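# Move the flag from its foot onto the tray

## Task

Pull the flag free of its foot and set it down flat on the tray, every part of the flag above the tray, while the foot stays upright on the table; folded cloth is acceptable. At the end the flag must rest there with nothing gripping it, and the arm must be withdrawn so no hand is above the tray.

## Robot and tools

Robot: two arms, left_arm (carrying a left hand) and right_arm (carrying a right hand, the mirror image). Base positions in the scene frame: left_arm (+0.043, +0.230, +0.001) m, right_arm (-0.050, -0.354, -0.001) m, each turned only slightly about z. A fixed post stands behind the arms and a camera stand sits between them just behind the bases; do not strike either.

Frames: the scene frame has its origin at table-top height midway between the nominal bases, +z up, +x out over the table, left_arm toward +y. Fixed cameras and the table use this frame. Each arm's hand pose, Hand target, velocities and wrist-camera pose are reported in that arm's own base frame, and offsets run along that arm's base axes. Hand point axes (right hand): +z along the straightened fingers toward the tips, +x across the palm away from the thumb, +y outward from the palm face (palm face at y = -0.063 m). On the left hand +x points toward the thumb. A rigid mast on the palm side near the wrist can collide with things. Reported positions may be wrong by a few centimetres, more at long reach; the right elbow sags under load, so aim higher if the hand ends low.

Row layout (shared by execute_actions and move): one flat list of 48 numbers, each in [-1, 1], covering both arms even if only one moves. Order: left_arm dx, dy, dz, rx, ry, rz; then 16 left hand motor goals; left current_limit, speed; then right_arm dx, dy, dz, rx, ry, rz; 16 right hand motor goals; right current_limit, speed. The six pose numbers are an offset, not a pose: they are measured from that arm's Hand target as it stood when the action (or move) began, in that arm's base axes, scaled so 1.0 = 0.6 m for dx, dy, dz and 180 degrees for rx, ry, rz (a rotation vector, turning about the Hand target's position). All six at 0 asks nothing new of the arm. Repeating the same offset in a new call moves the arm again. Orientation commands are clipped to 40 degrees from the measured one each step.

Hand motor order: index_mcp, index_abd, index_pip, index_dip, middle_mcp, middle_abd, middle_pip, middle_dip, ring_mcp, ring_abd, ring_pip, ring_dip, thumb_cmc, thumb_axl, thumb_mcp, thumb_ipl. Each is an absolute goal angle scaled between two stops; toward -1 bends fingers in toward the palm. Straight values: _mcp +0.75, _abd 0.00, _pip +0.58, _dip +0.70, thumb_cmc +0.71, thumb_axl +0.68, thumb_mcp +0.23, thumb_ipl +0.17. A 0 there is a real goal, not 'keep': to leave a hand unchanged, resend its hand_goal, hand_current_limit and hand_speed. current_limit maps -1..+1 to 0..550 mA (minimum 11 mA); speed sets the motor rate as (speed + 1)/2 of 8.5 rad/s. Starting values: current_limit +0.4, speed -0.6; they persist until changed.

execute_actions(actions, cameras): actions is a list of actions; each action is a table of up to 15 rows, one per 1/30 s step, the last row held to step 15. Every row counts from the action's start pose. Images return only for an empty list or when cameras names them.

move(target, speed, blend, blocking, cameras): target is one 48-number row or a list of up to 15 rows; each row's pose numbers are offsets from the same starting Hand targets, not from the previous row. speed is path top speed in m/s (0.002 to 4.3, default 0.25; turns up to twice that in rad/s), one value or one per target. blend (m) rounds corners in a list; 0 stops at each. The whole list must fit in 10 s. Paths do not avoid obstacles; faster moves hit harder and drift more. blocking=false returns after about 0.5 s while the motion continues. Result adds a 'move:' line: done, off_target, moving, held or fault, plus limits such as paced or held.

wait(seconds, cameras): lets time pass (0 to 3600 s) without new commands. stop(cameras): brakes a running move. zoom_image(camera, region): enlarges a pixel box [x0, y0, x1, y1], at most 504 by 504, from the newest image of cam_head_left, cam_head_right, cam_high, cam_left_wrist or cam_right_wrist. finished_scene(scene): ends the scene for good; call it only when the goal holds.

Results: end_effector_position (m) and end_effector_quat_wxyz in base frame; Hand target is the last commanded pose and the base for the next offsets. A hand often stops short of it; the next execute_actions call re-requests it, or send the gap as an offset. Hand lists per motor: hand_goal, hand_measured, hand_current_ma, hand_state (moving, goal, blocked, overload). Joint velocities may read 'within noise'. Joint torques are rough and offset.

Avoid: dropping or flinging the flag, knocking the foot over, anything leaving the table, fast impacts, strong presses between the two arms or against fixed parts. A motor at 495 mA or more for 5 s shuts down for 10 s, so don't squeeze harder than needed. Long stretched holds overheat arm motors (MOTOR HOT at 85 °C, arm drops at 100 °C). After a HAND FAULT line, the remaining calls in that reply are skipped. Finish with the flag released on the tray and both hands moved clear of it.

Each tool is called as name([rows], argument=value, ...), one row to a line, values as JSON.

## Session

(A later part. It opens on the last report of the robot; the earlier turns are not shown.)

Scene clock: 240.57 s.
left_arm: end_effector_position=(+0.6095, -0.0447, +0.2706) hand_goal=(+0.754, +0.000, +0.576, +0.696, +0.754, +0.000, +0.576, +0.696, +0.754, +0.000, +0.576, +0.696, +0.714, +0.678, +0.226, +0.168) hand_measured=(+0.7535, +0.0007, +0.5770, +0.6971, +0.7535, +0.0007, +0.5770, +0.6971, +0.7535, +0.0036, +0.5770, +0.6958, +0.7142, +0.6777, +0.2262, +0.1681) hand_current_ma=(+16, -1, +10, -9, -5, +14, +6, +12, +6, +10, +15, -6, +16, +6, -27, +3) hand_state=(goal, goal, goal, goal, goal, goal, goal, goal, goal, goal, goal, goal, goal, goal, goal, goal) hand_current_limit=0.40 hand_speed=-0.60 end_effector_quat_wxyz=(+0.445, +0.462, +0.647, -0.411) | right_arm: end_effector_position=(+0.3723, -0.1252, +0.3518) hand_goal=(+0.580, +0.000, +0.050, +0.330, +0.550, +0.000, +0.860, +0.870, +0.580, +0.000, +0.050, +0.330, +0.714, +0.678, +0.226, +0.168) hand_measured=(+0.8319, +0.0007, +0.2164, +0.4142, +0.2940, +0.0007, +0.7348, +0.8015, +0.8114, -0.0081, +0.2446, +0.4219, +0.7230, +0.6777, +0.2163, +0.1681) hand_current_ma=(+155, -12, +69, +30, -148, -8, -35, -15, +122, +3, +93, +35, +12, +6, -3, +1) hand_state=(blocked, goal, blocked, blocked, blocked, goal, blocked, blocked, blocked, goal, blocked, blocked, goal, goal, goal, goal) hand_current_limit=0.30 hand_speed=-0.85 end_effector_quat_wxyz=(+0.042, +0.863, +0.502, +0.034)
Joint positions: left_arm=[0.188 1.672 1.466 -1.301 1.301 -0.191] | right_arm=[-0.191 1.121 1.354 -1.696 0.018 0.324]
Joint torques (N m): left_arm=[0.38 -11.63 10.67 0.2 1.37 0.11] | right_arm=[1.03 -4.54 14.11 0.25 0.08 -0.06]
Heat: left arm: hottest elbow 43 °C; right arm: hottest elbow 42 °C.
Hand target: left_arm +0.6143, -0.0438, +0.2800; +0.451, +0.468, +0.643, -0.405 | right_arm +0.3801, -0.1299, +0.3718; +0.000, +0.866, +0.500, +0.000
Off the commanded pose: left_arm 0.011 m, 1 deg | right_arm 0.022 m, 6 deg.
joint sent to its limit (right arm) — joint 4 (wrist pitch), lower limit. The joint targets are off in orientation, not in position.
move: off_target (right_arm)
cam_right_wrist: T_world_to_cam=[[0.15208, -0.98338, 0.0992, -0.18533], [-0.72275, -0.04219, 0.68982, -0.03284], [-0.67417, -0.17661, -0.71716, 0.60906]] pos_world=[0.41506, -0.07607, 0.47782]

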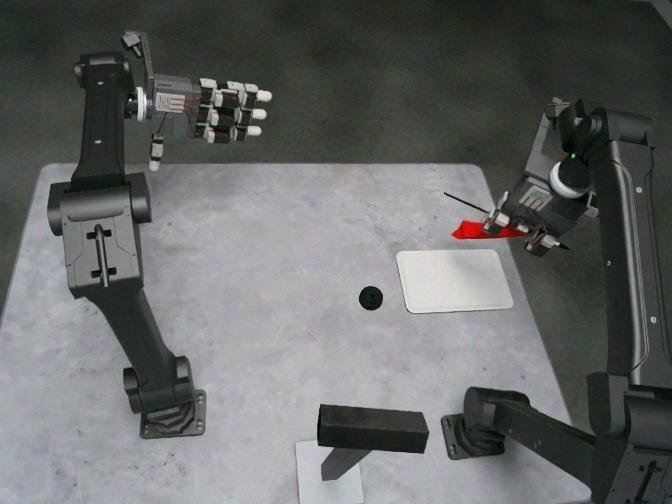

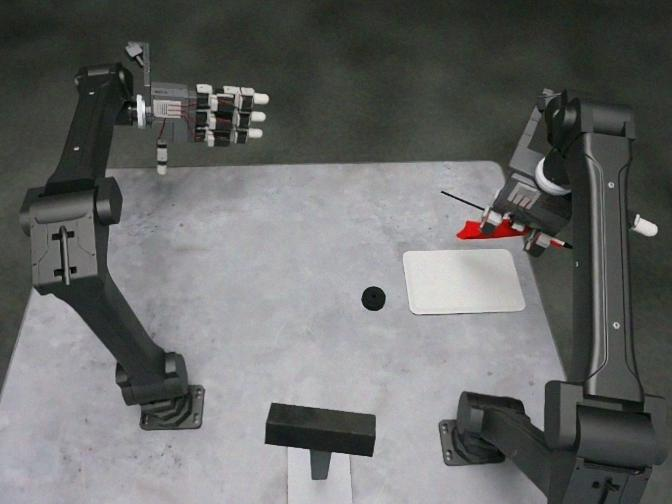

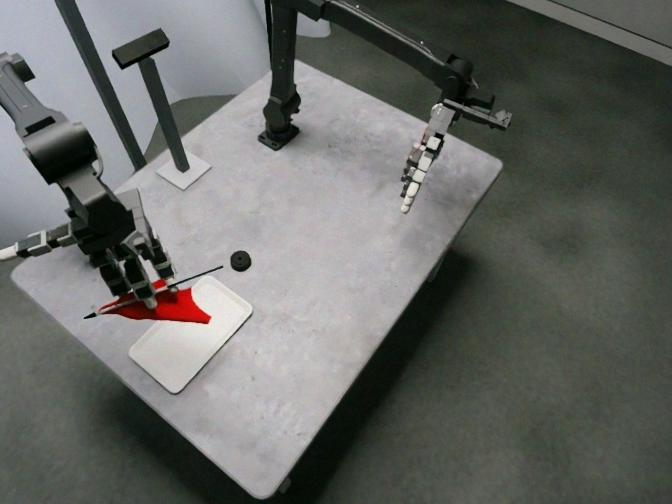

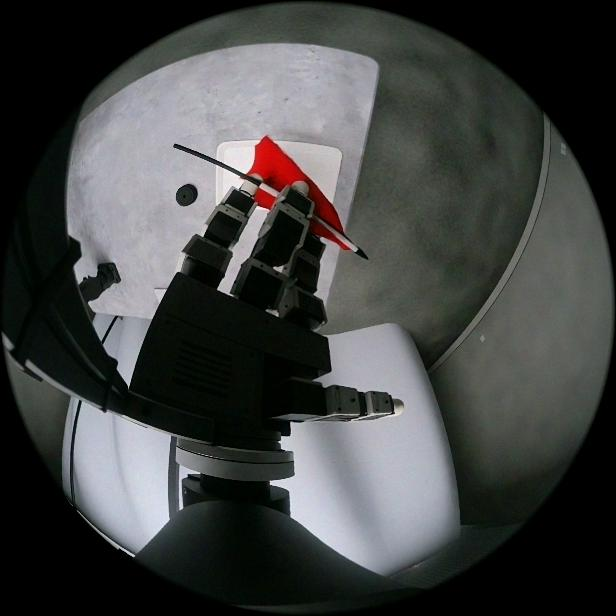

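move(target=[0,0,0,0,0,0, 0.754,0,0.576,0.696,0.754,0,0.576,0.696,0.754,0,0.576,0.696,0.714,0.678,0.226,0.168,0.4,-0.6, 0.0133,0.0333,-0.153,0,0,0, 0.58,0,0.05,0.33,0.55,0,0.86,0.87,0.58,0,0.05,0.33,0.714,0.678,0.226,0.168,0.3,-0.85], speed=0.1, cameras=["cam_head_left","cam_head_right","cam_high","cam_right_wrist"])

zoom_image(camera="cam_right_wrist", region=[120, 90, 400, 290])

zoom_image(camera="cam_high", region=[50, 200, 300, 410])

zoom_image(camera="cam_head_left", region=[390, 170, 610, 330])

Scene clock: 257.57 s.
left_arm: end_effector_position=(+0.6095, -0.0447, +0.2706) hand_goal=(+0.754, +0.000, +0.576, +0.696, +0.754, +0.000, +0.576, +0.696, +0.754, +0.000, +0.576, +0.696, +0.714, +0.678, +0.226, +0.168) hand_measured=(+0.7535, +0.0021, +0.5770, +0.6971, +0.7535, +0.0021, +0.5757, +0.6945, +0.7535, +0.0021, +0.5770, +0.6958, +0.7142, +0.6777, +0.2262, +0.1681) hand_current_ma=(+17, -13, +7, -18, +13, +3, +9, +6, -8, +23, +15, +8, -4, -7, +4, -1) hand_state=(goal, goal, goal, goal, goal, goal, goal, goal, goal, goal, goal, goal, goal, goal, goal, goal) hand_current_limit=0.40 hand_speed=-0.60 end_effector_quat_wxyz=(+0.445, +0.462, +0.647, -0.411) | right_arm: end_effector_position=(+0.3860, -0.1130, +0.2895) hand_goal=(+0.580, +0.000, +0.050, +0.330, +0.550, +0.000, +0.860, +0.870, +0.580, +0.000, +0.050, +0.330, +0.714, +0.678, +0.226, +0.168) hand_measured=(+0.8319, -0.0008, +0.2151, +0.4129, +0.2940, +0.0007, +0.7348, +0.8028, +0.8126, -0.0066, +0.2446, +0.4231, +0.7230, +0.6767, +0.2163, +0.1681) hand_current_ma=(+157, -9, +70, +23, -141, -19, -33, -11, +119, +5, +87, +30, +4, -5, -1, -3) hand_state=(blocked, goal, blocked, blocked, blocked, goal, blocked, blocked, blocked, goal, blocked, blocked, goal, goal, goal, goal) hand_current_limit=0.30 hand_speed=-0.85 end_effector_quat_wxyz=(+0.005, +0.866, +0.500, +0.005)
Joint positions: left_arm=[0.188 1.672 1.466 -1.301 1.301 -0.191] | right_arm=[-0.154 1.189 1.264 -1.633 0.001 0.37]
Joint torques (N m): left_arm=[0.32 -11.69 10.67 0.2 1.37 0.11] | right_arm=[2.32 -5.77 8.29 0.76 0.07 0.03]
Heat: left arm: hottest elbow 44 °C; right arm: hottest elbow 44 °C.
Hand target: left_arm +0.6143, -0.0438, +0.2800; +0.451, +0.468, +0.643, -0.405 | right_arm +0.3882, -0.1099, +0.2801; +0.000, +0.866, +0.500, +0.000
Off the commanded pose: left_arm 0.011 m, 1 deg | right_arm 0.010 m, 1 deg.
move: done
cam_right_wrist: T_world_to_cam=[[0.15193, -0.98708, 0.05089, -0.15564], [-0.65898, -0.06279, 0.74953, -0.0236], [-0.73665, -0.14741, -0.66001, 0.58668]] pos_world=[0.44028, -0.06863, 0.41282]

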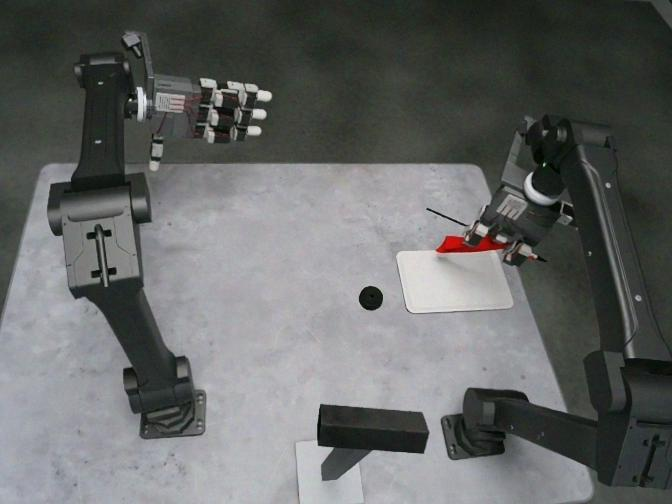

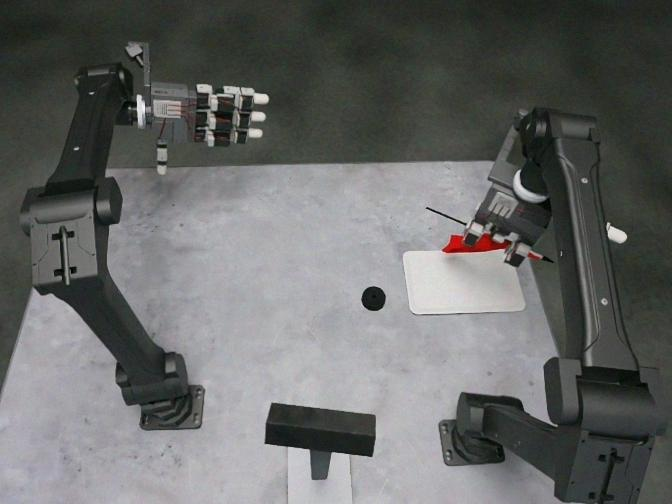

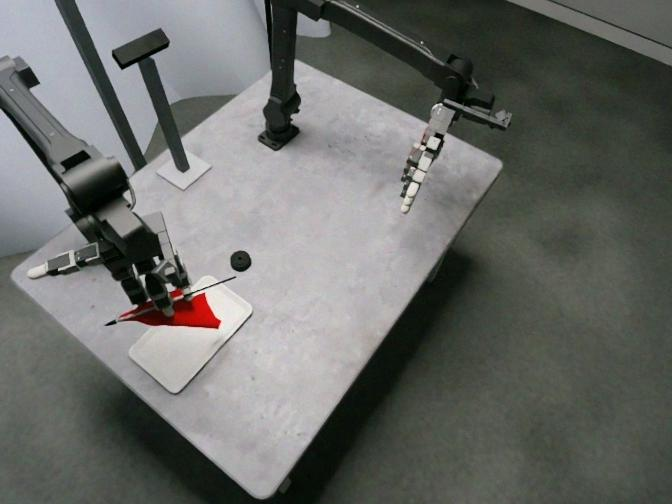

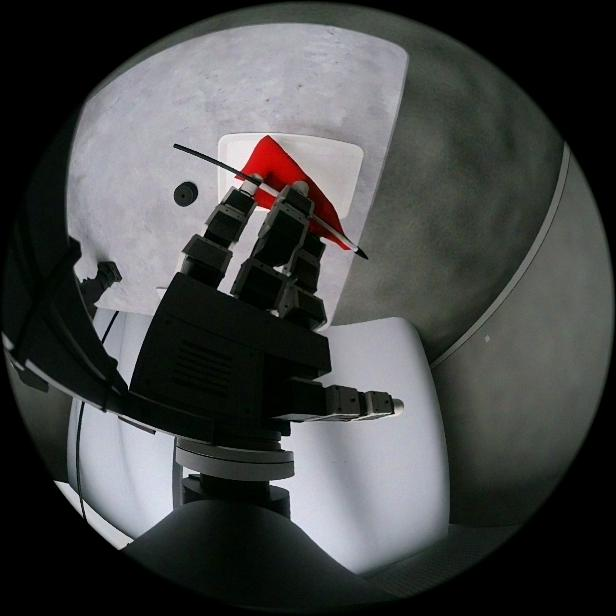

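Scaled by 1.800 from the camera's image (finer frame: 880x880).

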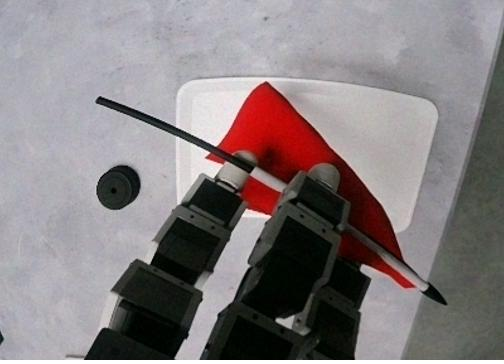

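Scaled by 2.016 from the camera's image (finer frame: 960x720).

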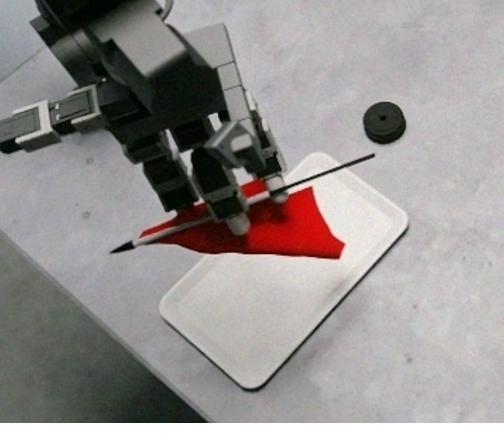

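Scaled by 2.291 from the camera's image (finer frame: 960x720).

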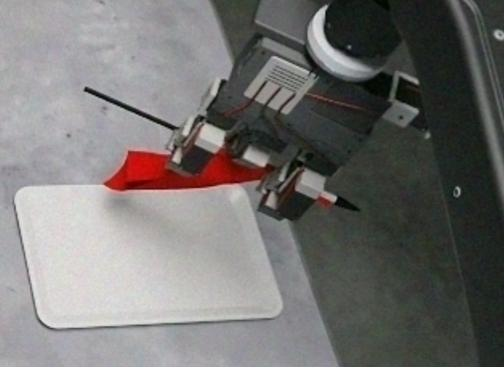

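move(target=[0,0,0,0,0,0, 0.754,0,0.576,0.696,0.754,0,0.576,0.696,0.754,0,0.576,0.696,0.714,0.678,0.226,0.168,0.4,-0.6, -0.095,0.055,-0.083,0,0,0, 0.58,0,0.05,0.33,0.55,0,0.86,0.87,0.58,0,0.05,0.33,0.714,0.678,0.226,0.168,0.3,-0.85], speed=0.08, cameras=["cam_head_left","cam_high","cam_right_wrist"])

zoom_image(camera="cam_right_wrist", region=[120, 90, 400, 290])

zoom_image(camera="cam_high", region=[50, 200, 300, 410])

zoom_image(camera="cam_head_left", region=[370, 190, 590, 350])

Scene clock: 310.40 s.
left_arm: end_effector_position=(+0.6095, -0.0447, +0.2706) hand_goal=(+0.754, +0.000, +0.576, +0.696, +0.754, +0.000, +0.576, +0.696, +0.754, +0.000, +0.576, +0.696, +0.714, +0.678, +0.226, +0.168) hand_measured=(+0.7535, +0.0036, +0.5757, +0.6958, +0.7535, +0.0021, +0.5770, +0.6958, +0.7535, +0.0021, +0.5770, +0.6958, +0.7142, +0.6777, +0.2262, +0.1681) hand_current_ma=(+16, -6, -10, -10, -18, +16, +12, +13, +2, +4, +17, +21, +0, +11, +1, +16) hand_state=(goal, goal, goal, goal, goal, goal, goal, goal, goal, goal, goal, goal, goal, goal, goal, goal) hand_current_limit=0.40 hand_speed=-0.60 end_effector_quat_wxyz=(+0.445, +0.462, +0.647, -0.411) | right_arm: end_effector_position=(+0.3332, -0.0801, +0.2327) hand_goal=(+0.580, +0.000, +0.050, +0.330, +0.550, +0.000, +0.860, +0.870, +0.580, +0.000, +0.050, +0.330, +0.714, +0.678, +0.226, +0.168) hand_measured=(+0.8319, -0.0008, +0.2151, +0.4142, +0.2940, +0.0007, +0.7335, +0.8041, +0.8126, -0.0066, +0.2446, +0.4219, +0.7217, +0.6767, +0.2163, +0.1672) hand_current_ma=(+152, -9, +79, +28, -155, -19, -31, -20, +112, -6, +89, +34, +4, +3, -14, +11) hand_state=(blocked, goal, blocked, blocked, blocked, goal, blocked, blocked, blocked, goal, blocked, blocked, goal, goal, goal, goal) hand_current_limit=0.30 hand_speed=-0.85 end_effector_quat_wxyz=(-0.002, +0.866, +0.500, -0.003)
Joint positions: left_arm=[0.188 1.672 1.466 -1.301 1.301 -0.191] | right_arm=[-0.064 1.048 1.017 -1.547 0 0.46]
Joint torques (N m): left_arm=[0.32 -11.69 10.69 0.21 1.37 0.11] | right_arm=[2.37 -5.07 8.1 0.69 0.12 0.03]
Heat: left arm: hottest elbow 44 °C; right arm: hottest elbow 38 °C.
Hand target: left_arm +0.6143, -0.0438, +0.2800; +0.451, +0.468, +0.643, -0.405 | right_arm +0.3311, -0.0770, +0.2303; +0.000, +0.866, +0.500, +0.000
Off the commanded pose: left_arm 0.011 m, 1 deg | right_arm 0.005 m, 0 deg.
move: done
cam_right_wrist: T_world_to_cam=[[0.15209, -0.98737, 0.04435, -0.11073], [-0.64407, -0.06497, 0.7622, -0.02192], [-0.74969, -0.14449, -0.64582, 0.51645]] pos_world=[0.3899, -0.03614, 0.35516]

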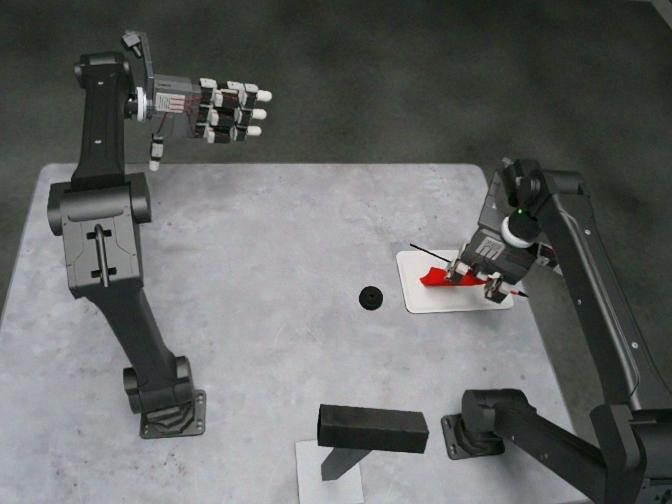

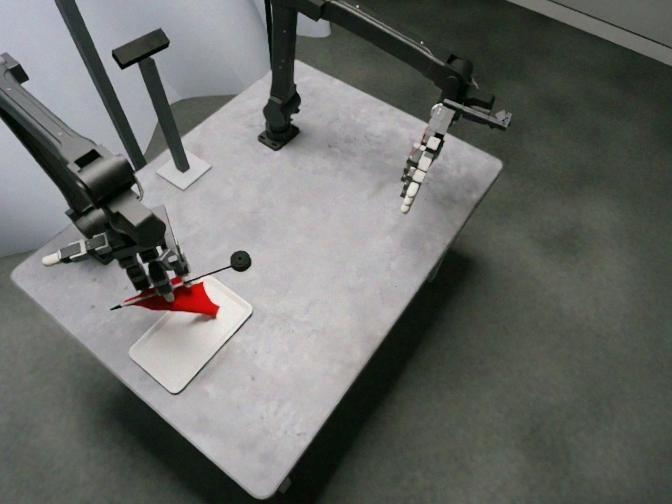

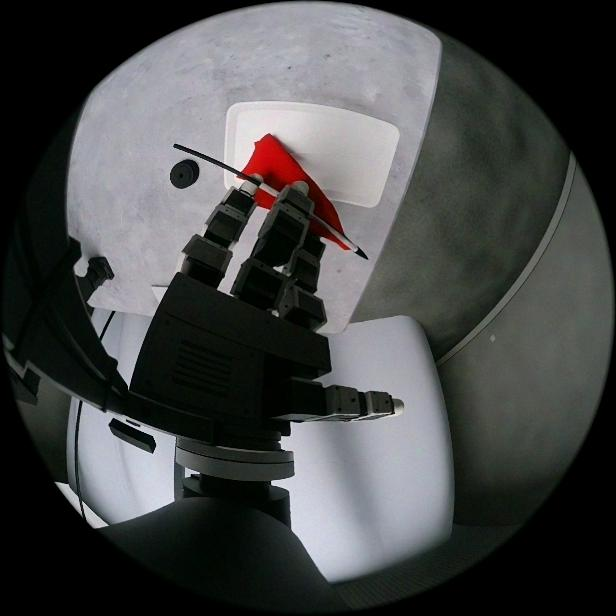

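Scaled by 1.800 from the camera's image (finer frame: 880x880).

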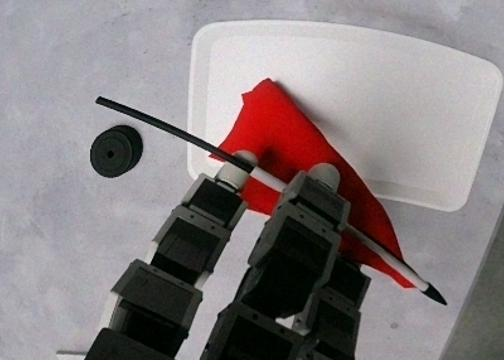

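Scaled by 2.016 from the camera's image (finer frame: 960x720).

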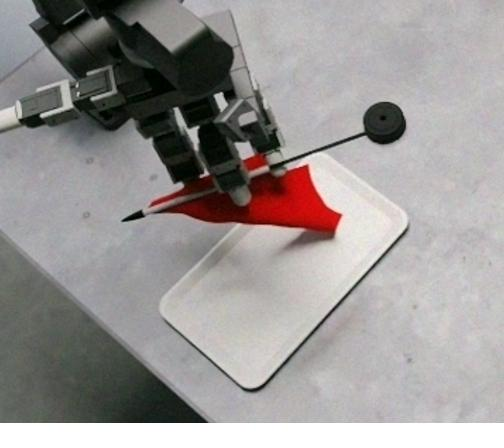

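Scaled by 2.291 from the camera's image (finer frame: 960x720).

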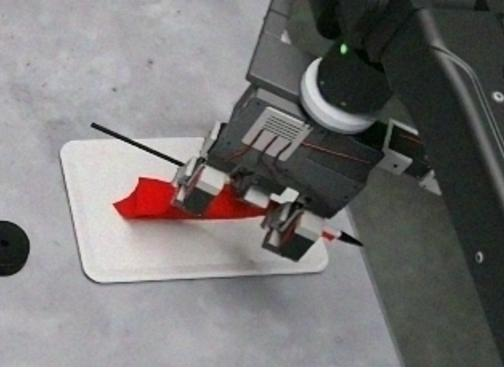

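move(target=[0,0,0,0,0,0, 0.754,0,0.576,0.696,0.754,0,0.576,0.696,0.754,0,0.576,0.696,0.714,0.678,0.226,0.168,0.4,-0.6, 0,0,-0.067,0,0,0, 0.58,0,0.05,0.33,0.55,0,0.86,0.87,0.58,0,0.05,0.33,0.714,0.678,0.226,0.168,0.3,-0.85], speed=0.06, cameras=["cam_head_left","cam_high","cam_right_wrist"])

zoom_image(camera="cam_right_wrist", region=[120, 90, 400, 290])

zoom_image(camera="cam_high", region=[100, 230, 280, 400])

zoom_image(camera="cam_head_left", region=[370, 190, 590, 350])

Scene clock: 318.13 s.
left_arm: end_effector_position=(+0.6095, -0.0447, +0.2706) hand_goal=(+0.754, +0.000, +0.576, +0.696, +0.754, +0.000, +0.576, +0.696, +0.754, +0.000, +0.576, +0.696, +0.714, +0.678, +0.226, +0.168) hand_measured=(+0.7535, +0.0021, +0.5757, +0.6958, +0.7535, +0.0007, +0.5770, +0.6983, +0.7523, +0.0007, +0.5757, +0.6958, +0.7142, +0.6777, +0.2262, +0.1681) hand_current_ma=(+7, +11, -11, -25, +7, +10, +6, +0, -12, +19, +3, +20, +16, -10, -10, +6) hand_state=(goal, goal, goal, goal, goal, goal, goal, goal, goal, goal, goal, goal, goal, goal, goal, goal) hand_current_limit=0.40 hand_speed=-0.60 end_effector_quat_wxyz=(+0.445, +0.462, +0.647, -0.411) | right_arm: end_effector_position=(+0.3325, -0.0800, +0.1959) hand_goal=(+0.580, +0.000, +0.050, +0.330, +0.550, +0.000, +0.860, +0.870, +0.580, +0.000, +0.050, +0.330, +0.714, +0.678, +0.226, +0.168) hand_measured=(+0.8319, -0.0023, +0.2164, +0.4129, +0.2928, +0.0007, +0.7348, +0.8028, +0.8114, -0.0066, +0.2446, +0.4219, +0.7217, +0.6767, +0.2163, +0.1681) hand_current_ma=(+140, -18, +65, +15, -153, -1, -37, -13, +115, -3, +86, +39, +7, -9, -13, +9) hand_state=(blocked, goal, blocked, blocked, blocked, goal, blocked, blocked, blocked, goal, blocked, blocked, goal, goal, goal, goal) hand_current_limit=0.30 hand_speed=-0.85 end_effector_quat_wxyz=(+0.001, +0.866, +0.500, +0.001)
Joint positions: left_arm=[0.188 1.672 1.466 -1.301 1.301 -0.191] | right_arm=[-0.064 1.047 0.918 -1.438 0 0.461]
Joint torques (N m): left_arm=[0.32 -11.69 10.67 0.2 1.37 0.12] | right_arm=[2.37 -4.19 8.05 0.7 0.13 0.03]
Heat: left arm: hottest elbow 44 °C; right arm: hottest elbow 38 °C.
Hand target: left_arm +0.6143, -0.0438, +0.2800; +0.451, +0.468, +0.643, -0.405 | right_arm +0.3311, -0.0770, +0.1902; +0.000, +0.866, +0.500, +0.000
Off the commanded pose: left_arm 0.011 m, 1 deg | right_arm 0.007 m, 0 deg.
move: done
cam_right_wrist: T_world_to_cam=[[0.15124, -0.98739, 0.0467, -0.10916], [-0.65218, -0.06417, 0.75534, 0.00985], [-0.74282, -0.1447, -0.65366, 0.49145]] pos_world=[0.38799, -0.03604, 0.31889]

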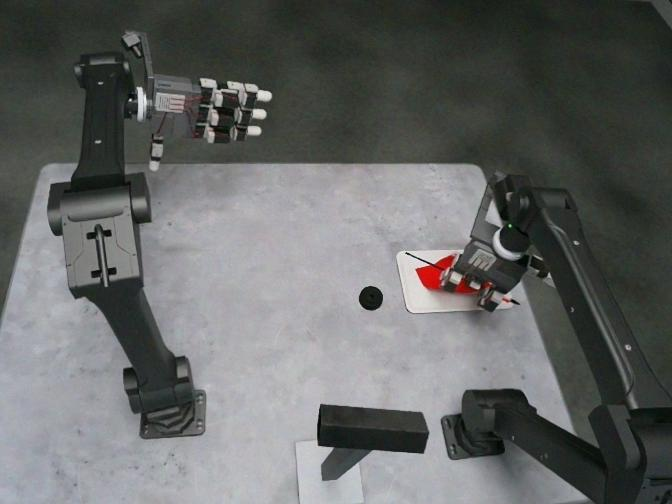

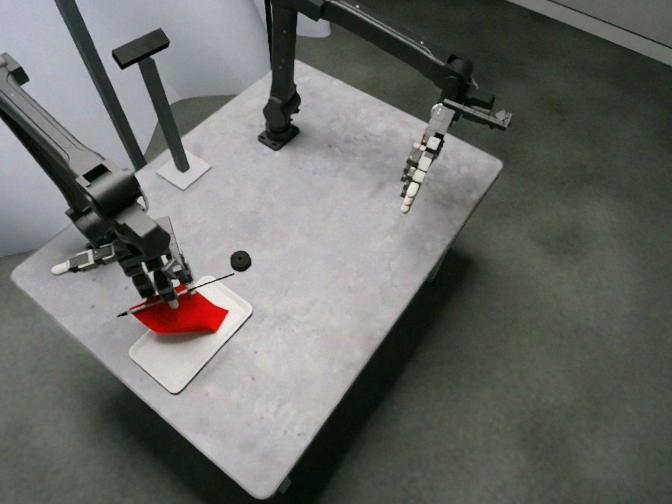

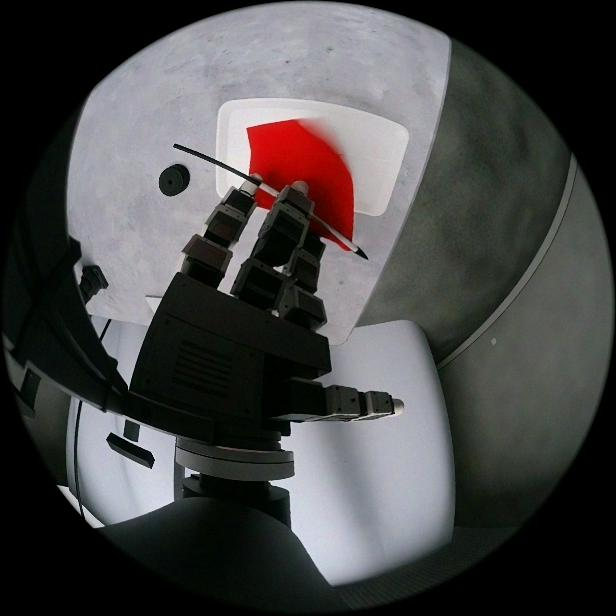

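Scaled by 1.800 from the camera's image (finer frame: 880x880).

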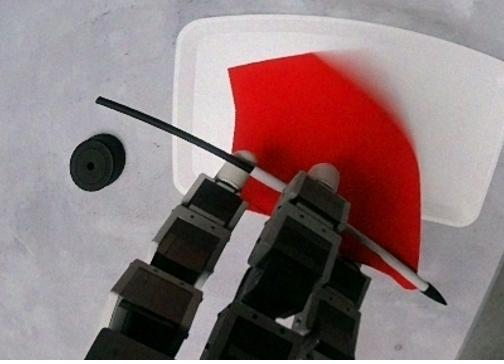

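Scaled by 2.800 from the camera's image (finer frame: 960x720).

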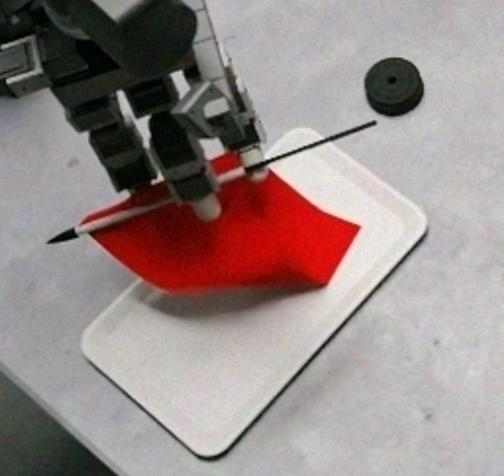

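Scaled by 2.291 from the camera's image (finer frame: 960x720).

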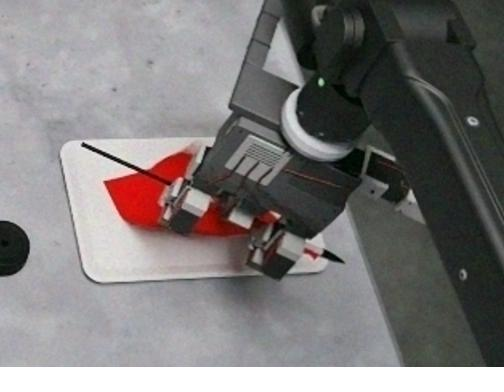

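move(target=[0,0,0,0,0,0, 0.754,0,0.576,0.696,0.754,0,0.576,0.696,0.754,0,0.576,0.696,0.714,0.678,0.226,0.168,0.4,-0.6, 0.084,-0.048,-0.025,0,0,0, 0.58,0,0.05,0.33,0.55,0,0.86,0.87,0.58,0,0.05,0.33,0.714,0.678,0.226,0.168,0.3,-0.85], speed=0.08, cameras=["cam_head_left","cam_high","cam_right_wrist"])

zoom_image(camera="cam_right_wrist", region=[120, 90, 400, 290])

zoom_image(camera="cam_high", region=[100, 230, 280, 400])

zoom_image(camera="cam_head_left", region=[370, 190, 590, 350])

Scene clock: 333.40 s.
left_arm: end_effector_position=(+0.6095, -0.0447, +0.2706) hand_goal=(+0.754, +0.000, +0.576, +0.696, +0.754, +0.000, +0.576, +0.696, +0.754, +0.000, +0.576, +0.696, +0.714, +0.678, +0.226, +0.168) hand_measured=(+0.7535, +0.0021, +0.5770, +0.6971, +0.7535, +0.0021, +0.5770, +0.6958, +0.7535, +0.0021, +0.5757, +0.6971, +0.7142, +0.6777, +0.2262, +0.1681) hand_current_ma=(-1, -4, -6, -12, +12, +10, +1, +6, +9, +15, +14, -4, -2, +7, -23, +8) hand_state=(goal, goal, goal, goal, goal, goal, goal, goal, goal, goal, goal, goal, goal, goal, goal, goal) hand_current_limit=0.40 hand_speed=-0.60 end_effector_quat_wxyz=(+0.445, +0.462, +0.647, -0.411) | right_arm: end_effector_position=(+0.3612, -0.1000, +0.1577) hand_goal=(+0.580, +0.000, +0.050, +0.330, +0.550, +0.000, +0.860, +0.870, +0.580, +0.000, +0.050, +0.330, +0.714, +0.678, +0.226, +0.168) hand_measured=(+0.8306, -0.0008, +0.2151, +0.4129, +0.2940, +0.0007, +0.7361, +0.8015, +0.8114, -0.0081, +0.2446, +0.4219, +0.7117, +0.6777, +0.2153, +0.1681) hand_current_ma=(+140, -14, +74, +23, -146, -7, -29, -16, +111, -10, +93, +28, -1, +2, -2, +0) hand_state=(blocked, goal, blocked, blocked, blocked, goal, blocked, blocked, blocked, goal, blocked, blocked, goal, goal, goal, goal) hand_current_limit=0.30 hand_speed=-0.85 end_effector_quat_wxyz=(-0.014, +0.866, +0.500, -0.019)
Joint positions: left_arm=[0.188 1.672 1.466 -1.301 1.301 -0.191] | right_arm=[-0.124 1.19 0.928 -1.356 0 0.399]
Joint torques (N m): left_arm=[0.38 -11.63 10.7 0.2 1.37 0.11] | right_arm=[0.91 -5.19 13.37 0.58 0.16 -0.12]
Heat: left arm: hottest elbow 44 °C; right arm: hottest elbow 37 °C.
Hand target: left_arm +0.6143, -0.0438, +0.2800; +0.451, +0.468, +0.643, -0.405 | right_arm +0.3815, -0.1058, +0.1750; +0.000, +0.866, +0.500, +0.000
Off the commanded pose: left_arm 0.011 m, 1 deg | right_arm 0.027 m, 3 deg.
move: off_target (right_arm)
cam_right_wrist: T_world_to_cam=[[0.1548, -0.9874, 0.03286, -0.1305], [-0.61318, -0.06994, 0.78684, 0.03649], [-0.77462, -0.14195, -0.61629, 0.49077]] pos_world=[0.42273, -0.05664, 0.27803]

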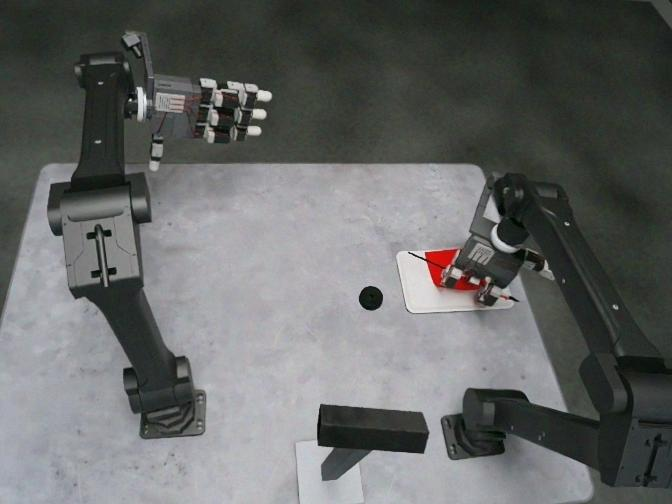

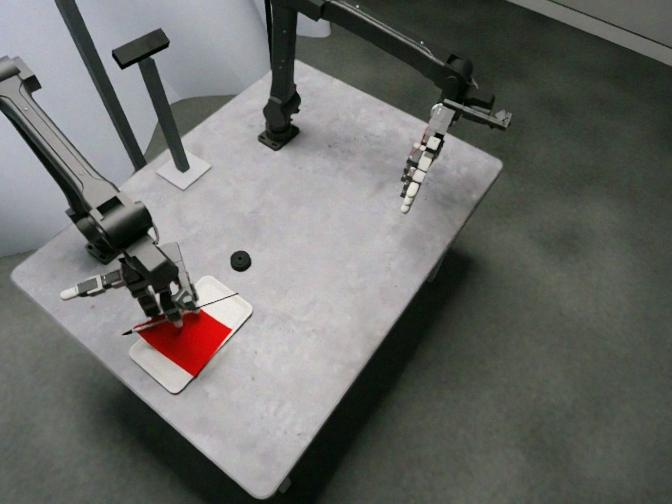

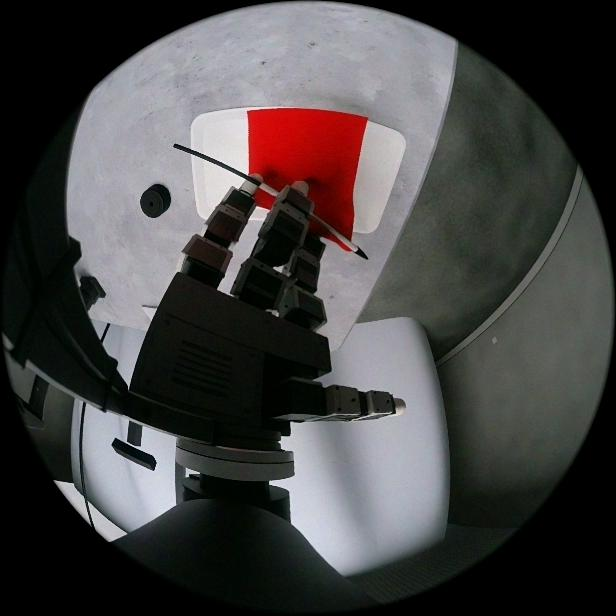

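Scaled by 1.800 from the camera's image (finer frame: 880x880).

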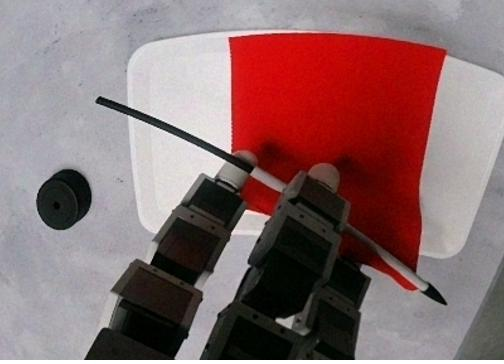

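Scaled by 2.800 from the camera's image (finer frame: 960x720).

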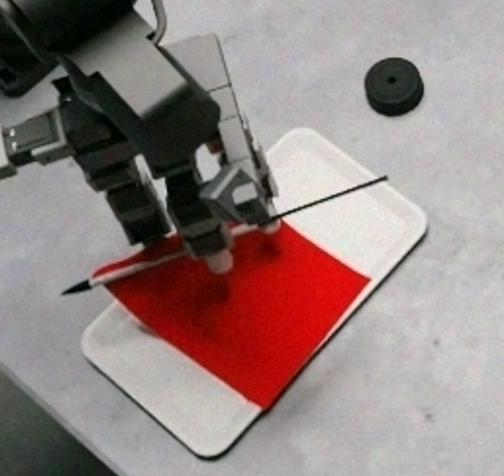

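Scaled by 2.291 from the camera's image (finer frame: 960x720).

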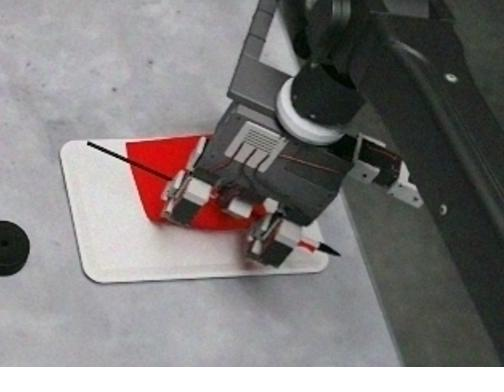

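move(target=[0,0,0,0,0,0, 0.754,0,0.576,0.696,0.754,0,0.576,0.696,0.754,0,0.576,0.696,0.714,0.678,0.226,0.168,0.4,-0.6, 0.0675,-0.042,-0.025,0,0,0, 0.58,0,0.05,0.33,0.55,0,0.86,0.87,0.58,0,0.05,0.33,0.714,0.678,0.226,0.168,0.3,-0.85], speed=0.08, cameras=["cam_head_left","cam_high","cam_right_wrist"])

zoom_image(camera="cam_right_wrist", region=[120, 90, 400, 290])

zoom_image(camera="cam_high", region=[100, 230, 280, 400])

zoom_image(camera="cam_head_left", region=[370, 190, 590, 350])

Scene clock: 354.10 s.
left_arm: end_effector_position=(+0.6095, -0.0447, +0.2706) hand_goal=(+0.754, +0.000, +0.576, +0.696, +0.754, +0.000, +0.576, +0.696, +0.754, +0.000, +0.576, +0.696, +0.714, +0.678, +0.226, +0.168) hand_measured=(+0.7523, +0.0021, +0.5757, +0.6958, +0.7523, +0.0007, +0.5770, +0.6958, +0.7535, +0.0021, +0.5757, +0.6958, +0.7142, +0.6777, +0.2262, +0.1681) hand_current_ma=(+11, -14, +14, -2, +0, +6, -2, +9, -23, -3, -2, +9, +15, -1, -4, +2) hand_state=(goal, goal, goal, goal, goal, goal, goal, goal, goal, goal, goal, goal, goal, goal, goal, goal) hand_current_limit=0.40 hand_speed=-0.60 end_effector_quat_wxyz=(+0.445, +0.462, +0.647, -0.411) | right_arm: end_effector_position=(+0.4014, -0.1239, +0.1448) hand_goal=(+0.580, +0.000, +0.050, +0.330, +0.550, +0.000, +0.860, +0.870, +0.580, +0.000, +0.050, +0.330, +0.714, +0.678, +0.226, +0.168) hand_measured=(+0.8319, -0.0008, +0.2151, +0.4142, +0.2928, +0.0007, +0.7348, +0.8028, +0.8114, -0.0066, +0.2446, +0.4206, +0.7104, +0.6777, +0.2163, +0.1672) hand_current_ma=(+160, +3, +68, +40, -149, -14, -26, -18, +122, +0, +90, +31, +1, -9, -6, +6) hand_state=(blocked, goal, blocked, blocked, blocked, goal, blocked, blocked, blocked, goal, blocked, blocked, goal, goal, goal, goal) hand_current_limit=0.30 hand_speed=-0.85 end_effector_quat_wxyz=(-0.014, +0.866, +0.500, -0.017)
Joint positions: left_arm=[0.188 1.672 1.466 -1.301 1.301 -0.191] | right_arm=[-0.179 1.317 1 -1.297 0 0.345]
Joint torques (N m): left_arm=[0.32 -11.63 10.69 0.2 1.37 0.11] | right_arm=[0.97 -6.83 13.2 0.54 0.16 -0.13]
Heat: left arm: hottest elbow 44 °C; right arm: hottest elbow 41 °C.
Hand target: left_arm +0.6143, -0.0438, +0.2800; +0.451, +0.468, +0.643, -0.405 | right_arm +0.4220, -0.1311, +0.1600; +0.000, +0.866, +0.500, +0.000
Off the commanded pose: left_arm 0.011 m, 1 deg | right_arm 0.027 m, 2 deg.
move: off_target (right_arm)
cam_right_wrist: T_world_to_cam=[[0.15384, -0.98758, 0.03183, -0.15942], [-0.61679, -0.07082, 0.78394, 0.07134], [-0.77195, -0.14023, -0.62003, 0.51015]] pos_world=[0.46233, -0.08084, 0.26545]

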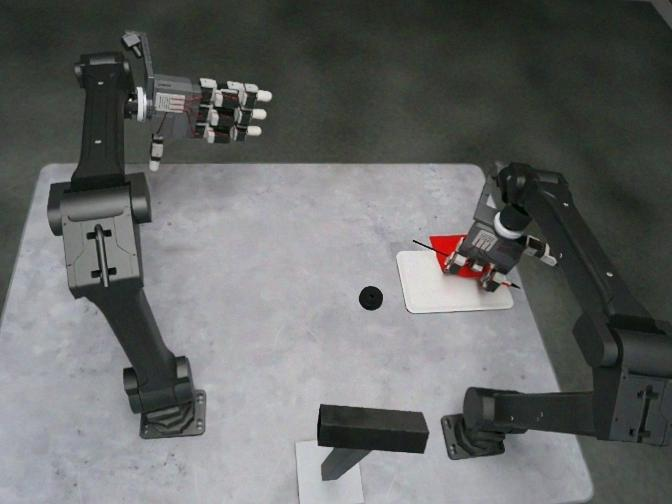

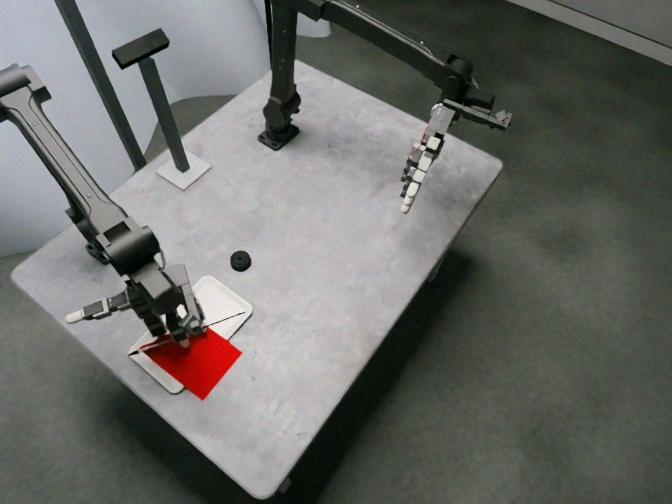

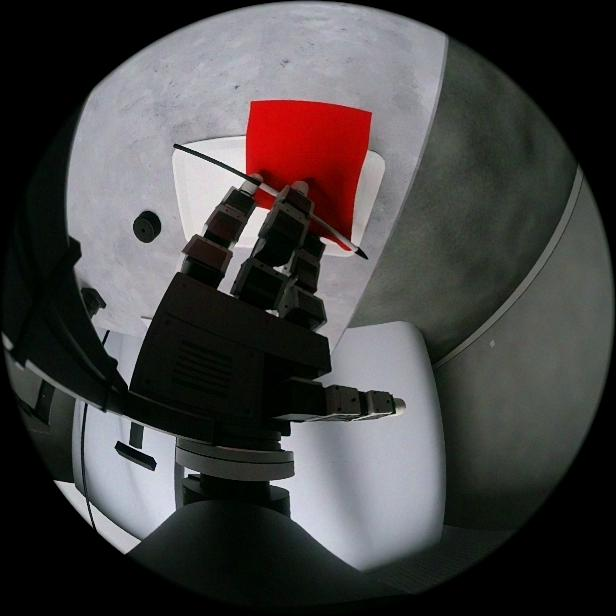

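Scaled by 1.800 from the camera's image (finer frame: 880x880).

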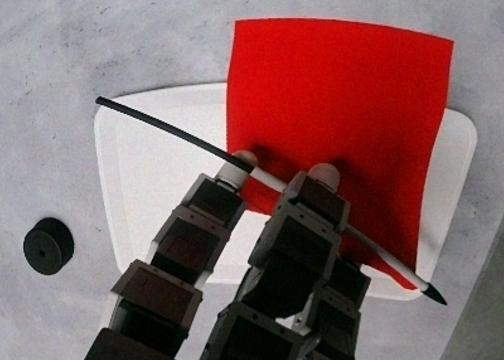

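Scaled by 2.800 from the camera's image (finer frame: 960x720).

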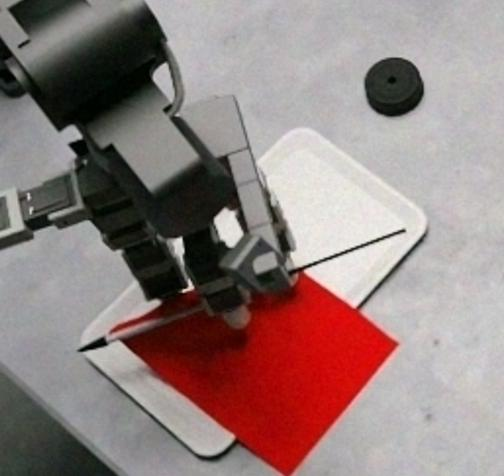

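Scaled by 2.291 from the camera's image (finer frame: 960x720).

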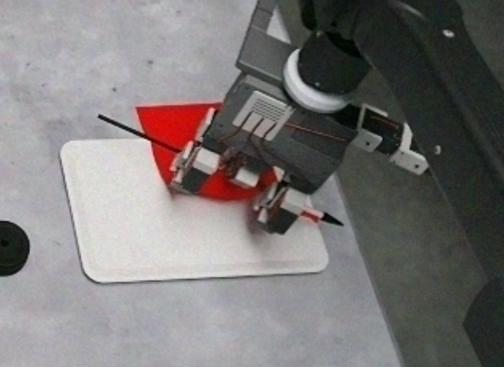

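move([
  [0,0,0,0,0,0,0.754,0,0.576,0.696,0.754,0,0.576,0.696,0.754,0,0.576,0.696,0.714,0.678,0.226,0.168,0.4,-0.6, -0.05,0.0288,0.24,0,0,0,0.58,0,0.05,0.33,0.55,0,0.86,0.87,0.58,0,0.05,0.33,0.714,0.678,0.226,0.168,0.3,-0.85],
  [0,0,0,0,0,0,0.754,0,0.576,0.696,0.754,0,0.576,0.696,0.754,0,0.576,0.696,0.714,0.678,0.226,0.168,0.4,-0.6, -0.18,0.104,0.24,0,0,0,0.58,0,0.05,0.33,0.55,0,0.86,0.87,0.58,0,0.05,0.33,0.714,0.678,0.226,0.168,0.3,-0.85],
], speed=0.1, blend=0.02, cameras=["cam_high","cam_head_left","cam_right_wrist"])

Scene clock: 386.93 s.
left_arm: end_effector_position=(+0.6095, -0.0447, +0.2706) hand_goal=(+0.754, +0.000, +0.576, +0.696, +0.754, +0.000, +0.576, +0.696, +0.754, +0.000, +0.576, +0.696, +0.714, +0.678, +0.226, +0.168) hand_measured=(+0.7523, +0.0036, +0.5770, +0.6958, +0.7535, +0.0021, +0.5770, +0.6958, +0.7535, +0.0021, +0.5782, +0.6958, +0.7142, +0.6777, +0.2262, +0.1672) hand_current_ma=(+1, -4, -6, -20, +5, +15, +7, -5, -21, +21, +20, +25, +4, -10, -14, -4) hand_state=(goal, goal, goal, goal, goal, goal, goal, goal, goal, goal, goal, goal, goal, goal, goal, goal) hand_current_limit=0.40 hand_speed=-0.60 end_effector_quat_wxyz=(+0.445, +0.462, +0.647, -0.411) | right_arm: end_effector_position=(+0.3197, -0.0710, +0.3081) hand_goal=(+0.580, +0.000, +0.050, +0.330, +0.550, +0.000, +0.860, +0.870, +0.580, +0.000, +0.050, +0.330, +0.714, +0.678, +0.226, +0.168) hand_measured=(+0.8306, -0.0008, +0.2151, +0.4129, +0.2940, +0.0007, +0.7348, +0.8015, +0.8114, -0.0066, +0.2446, +0.4206, +0.7230, +0.6777, +0.2153, +0.1681) hand_current_ma=(+144, -6, +76, +18, -145, -13, -47, -9, +119, -8, +88, +27, +10, +1, -14, +1) hand_state=(blocked, goal, blocked, blocked, blocked, goal, blocked, blocked, blocked, goal, blocked, blocked, goal, goal, goal, goal) hand_current_limit=0.30 hand_speed=-0.85 end_effector_quat_wxyz=(+0.015, +0.866, +0.499, +0.021)
Joint positions: left_arm=[0.188 1.672 1.466 -1.301 1.301 -0.191] | right_arm=[-0.029 0.985 1.164 -1.698 0.004 0.497]
Joint torques (N m): left_arm=[0.38 -11.63 10.69 0.21 1.37 0.12] | right_arm=[2.32 -3.84 8.13 0.16 0.28 0.03]
Heat: left arm: hottest elbow 44 °C; right arm: hottest elbow 44 °C.
Hand target: left_arm +0.6143, -0.0438, +0.2800; +0.451, +0.468, +0.643, -0.405 | right_arm +0.3141, -0.0686, +0.3042; +0.000, +0.866, +0.500, +0.000
Off the commanded pose: left_arm 0.011 m, 1 deg | right_arm 0.007 m, 3 deg.
joint sent to its limit (right arm) — joint 4 (wrist pitch), lower limit. The joint targets still meet the commanded pose.
move: off_target (right_arm)
cam_right_wrist: T_world_to_cam=[[0.14711, -0.98739, 0.05852, -0.10588], [-0.68827, -0.05969, 0.723, -0.0609], [-0.71039, -0.14664, -0.68837, 0.55672]] pos_world=[0.36915, -0.02654, 0.43345]
Images, in order (width x height): cam_head_left 672x504, cam_high 672x504, cam_right_wrist 616x616.

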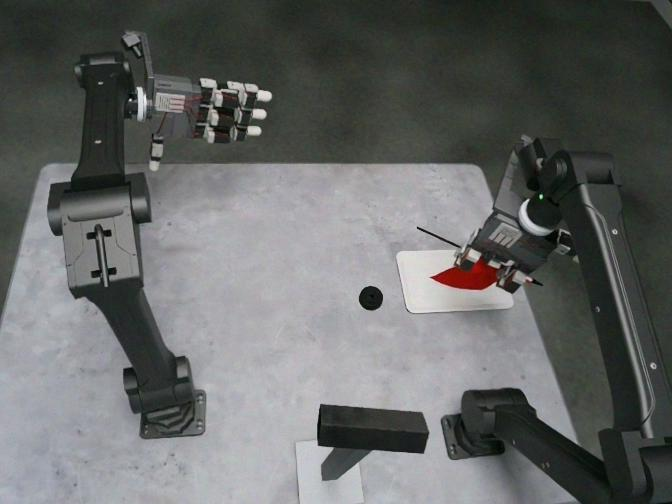

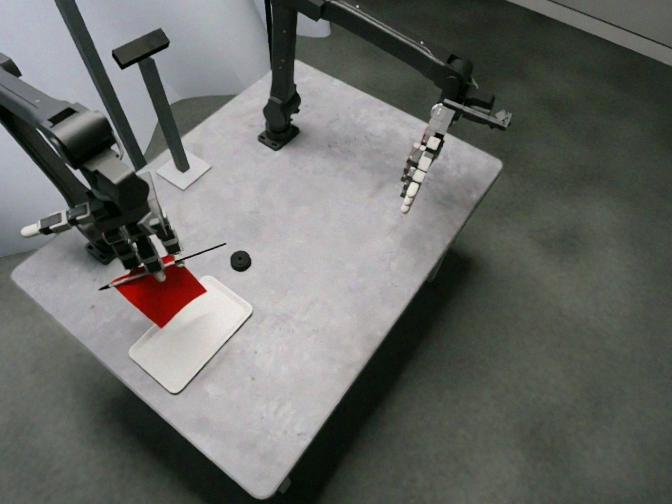

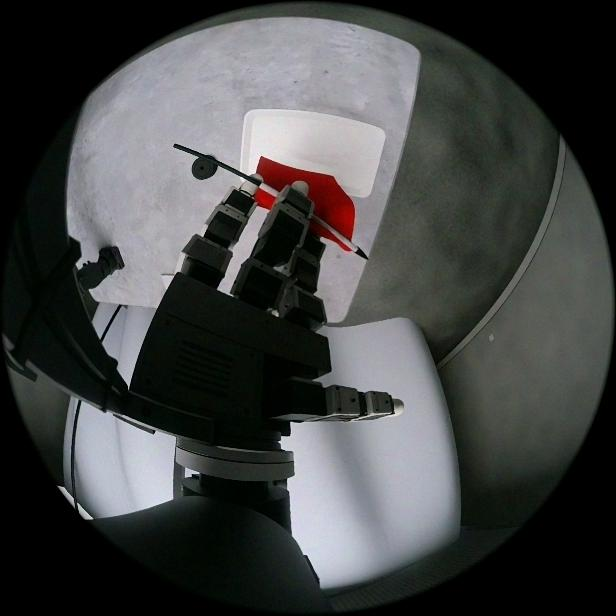

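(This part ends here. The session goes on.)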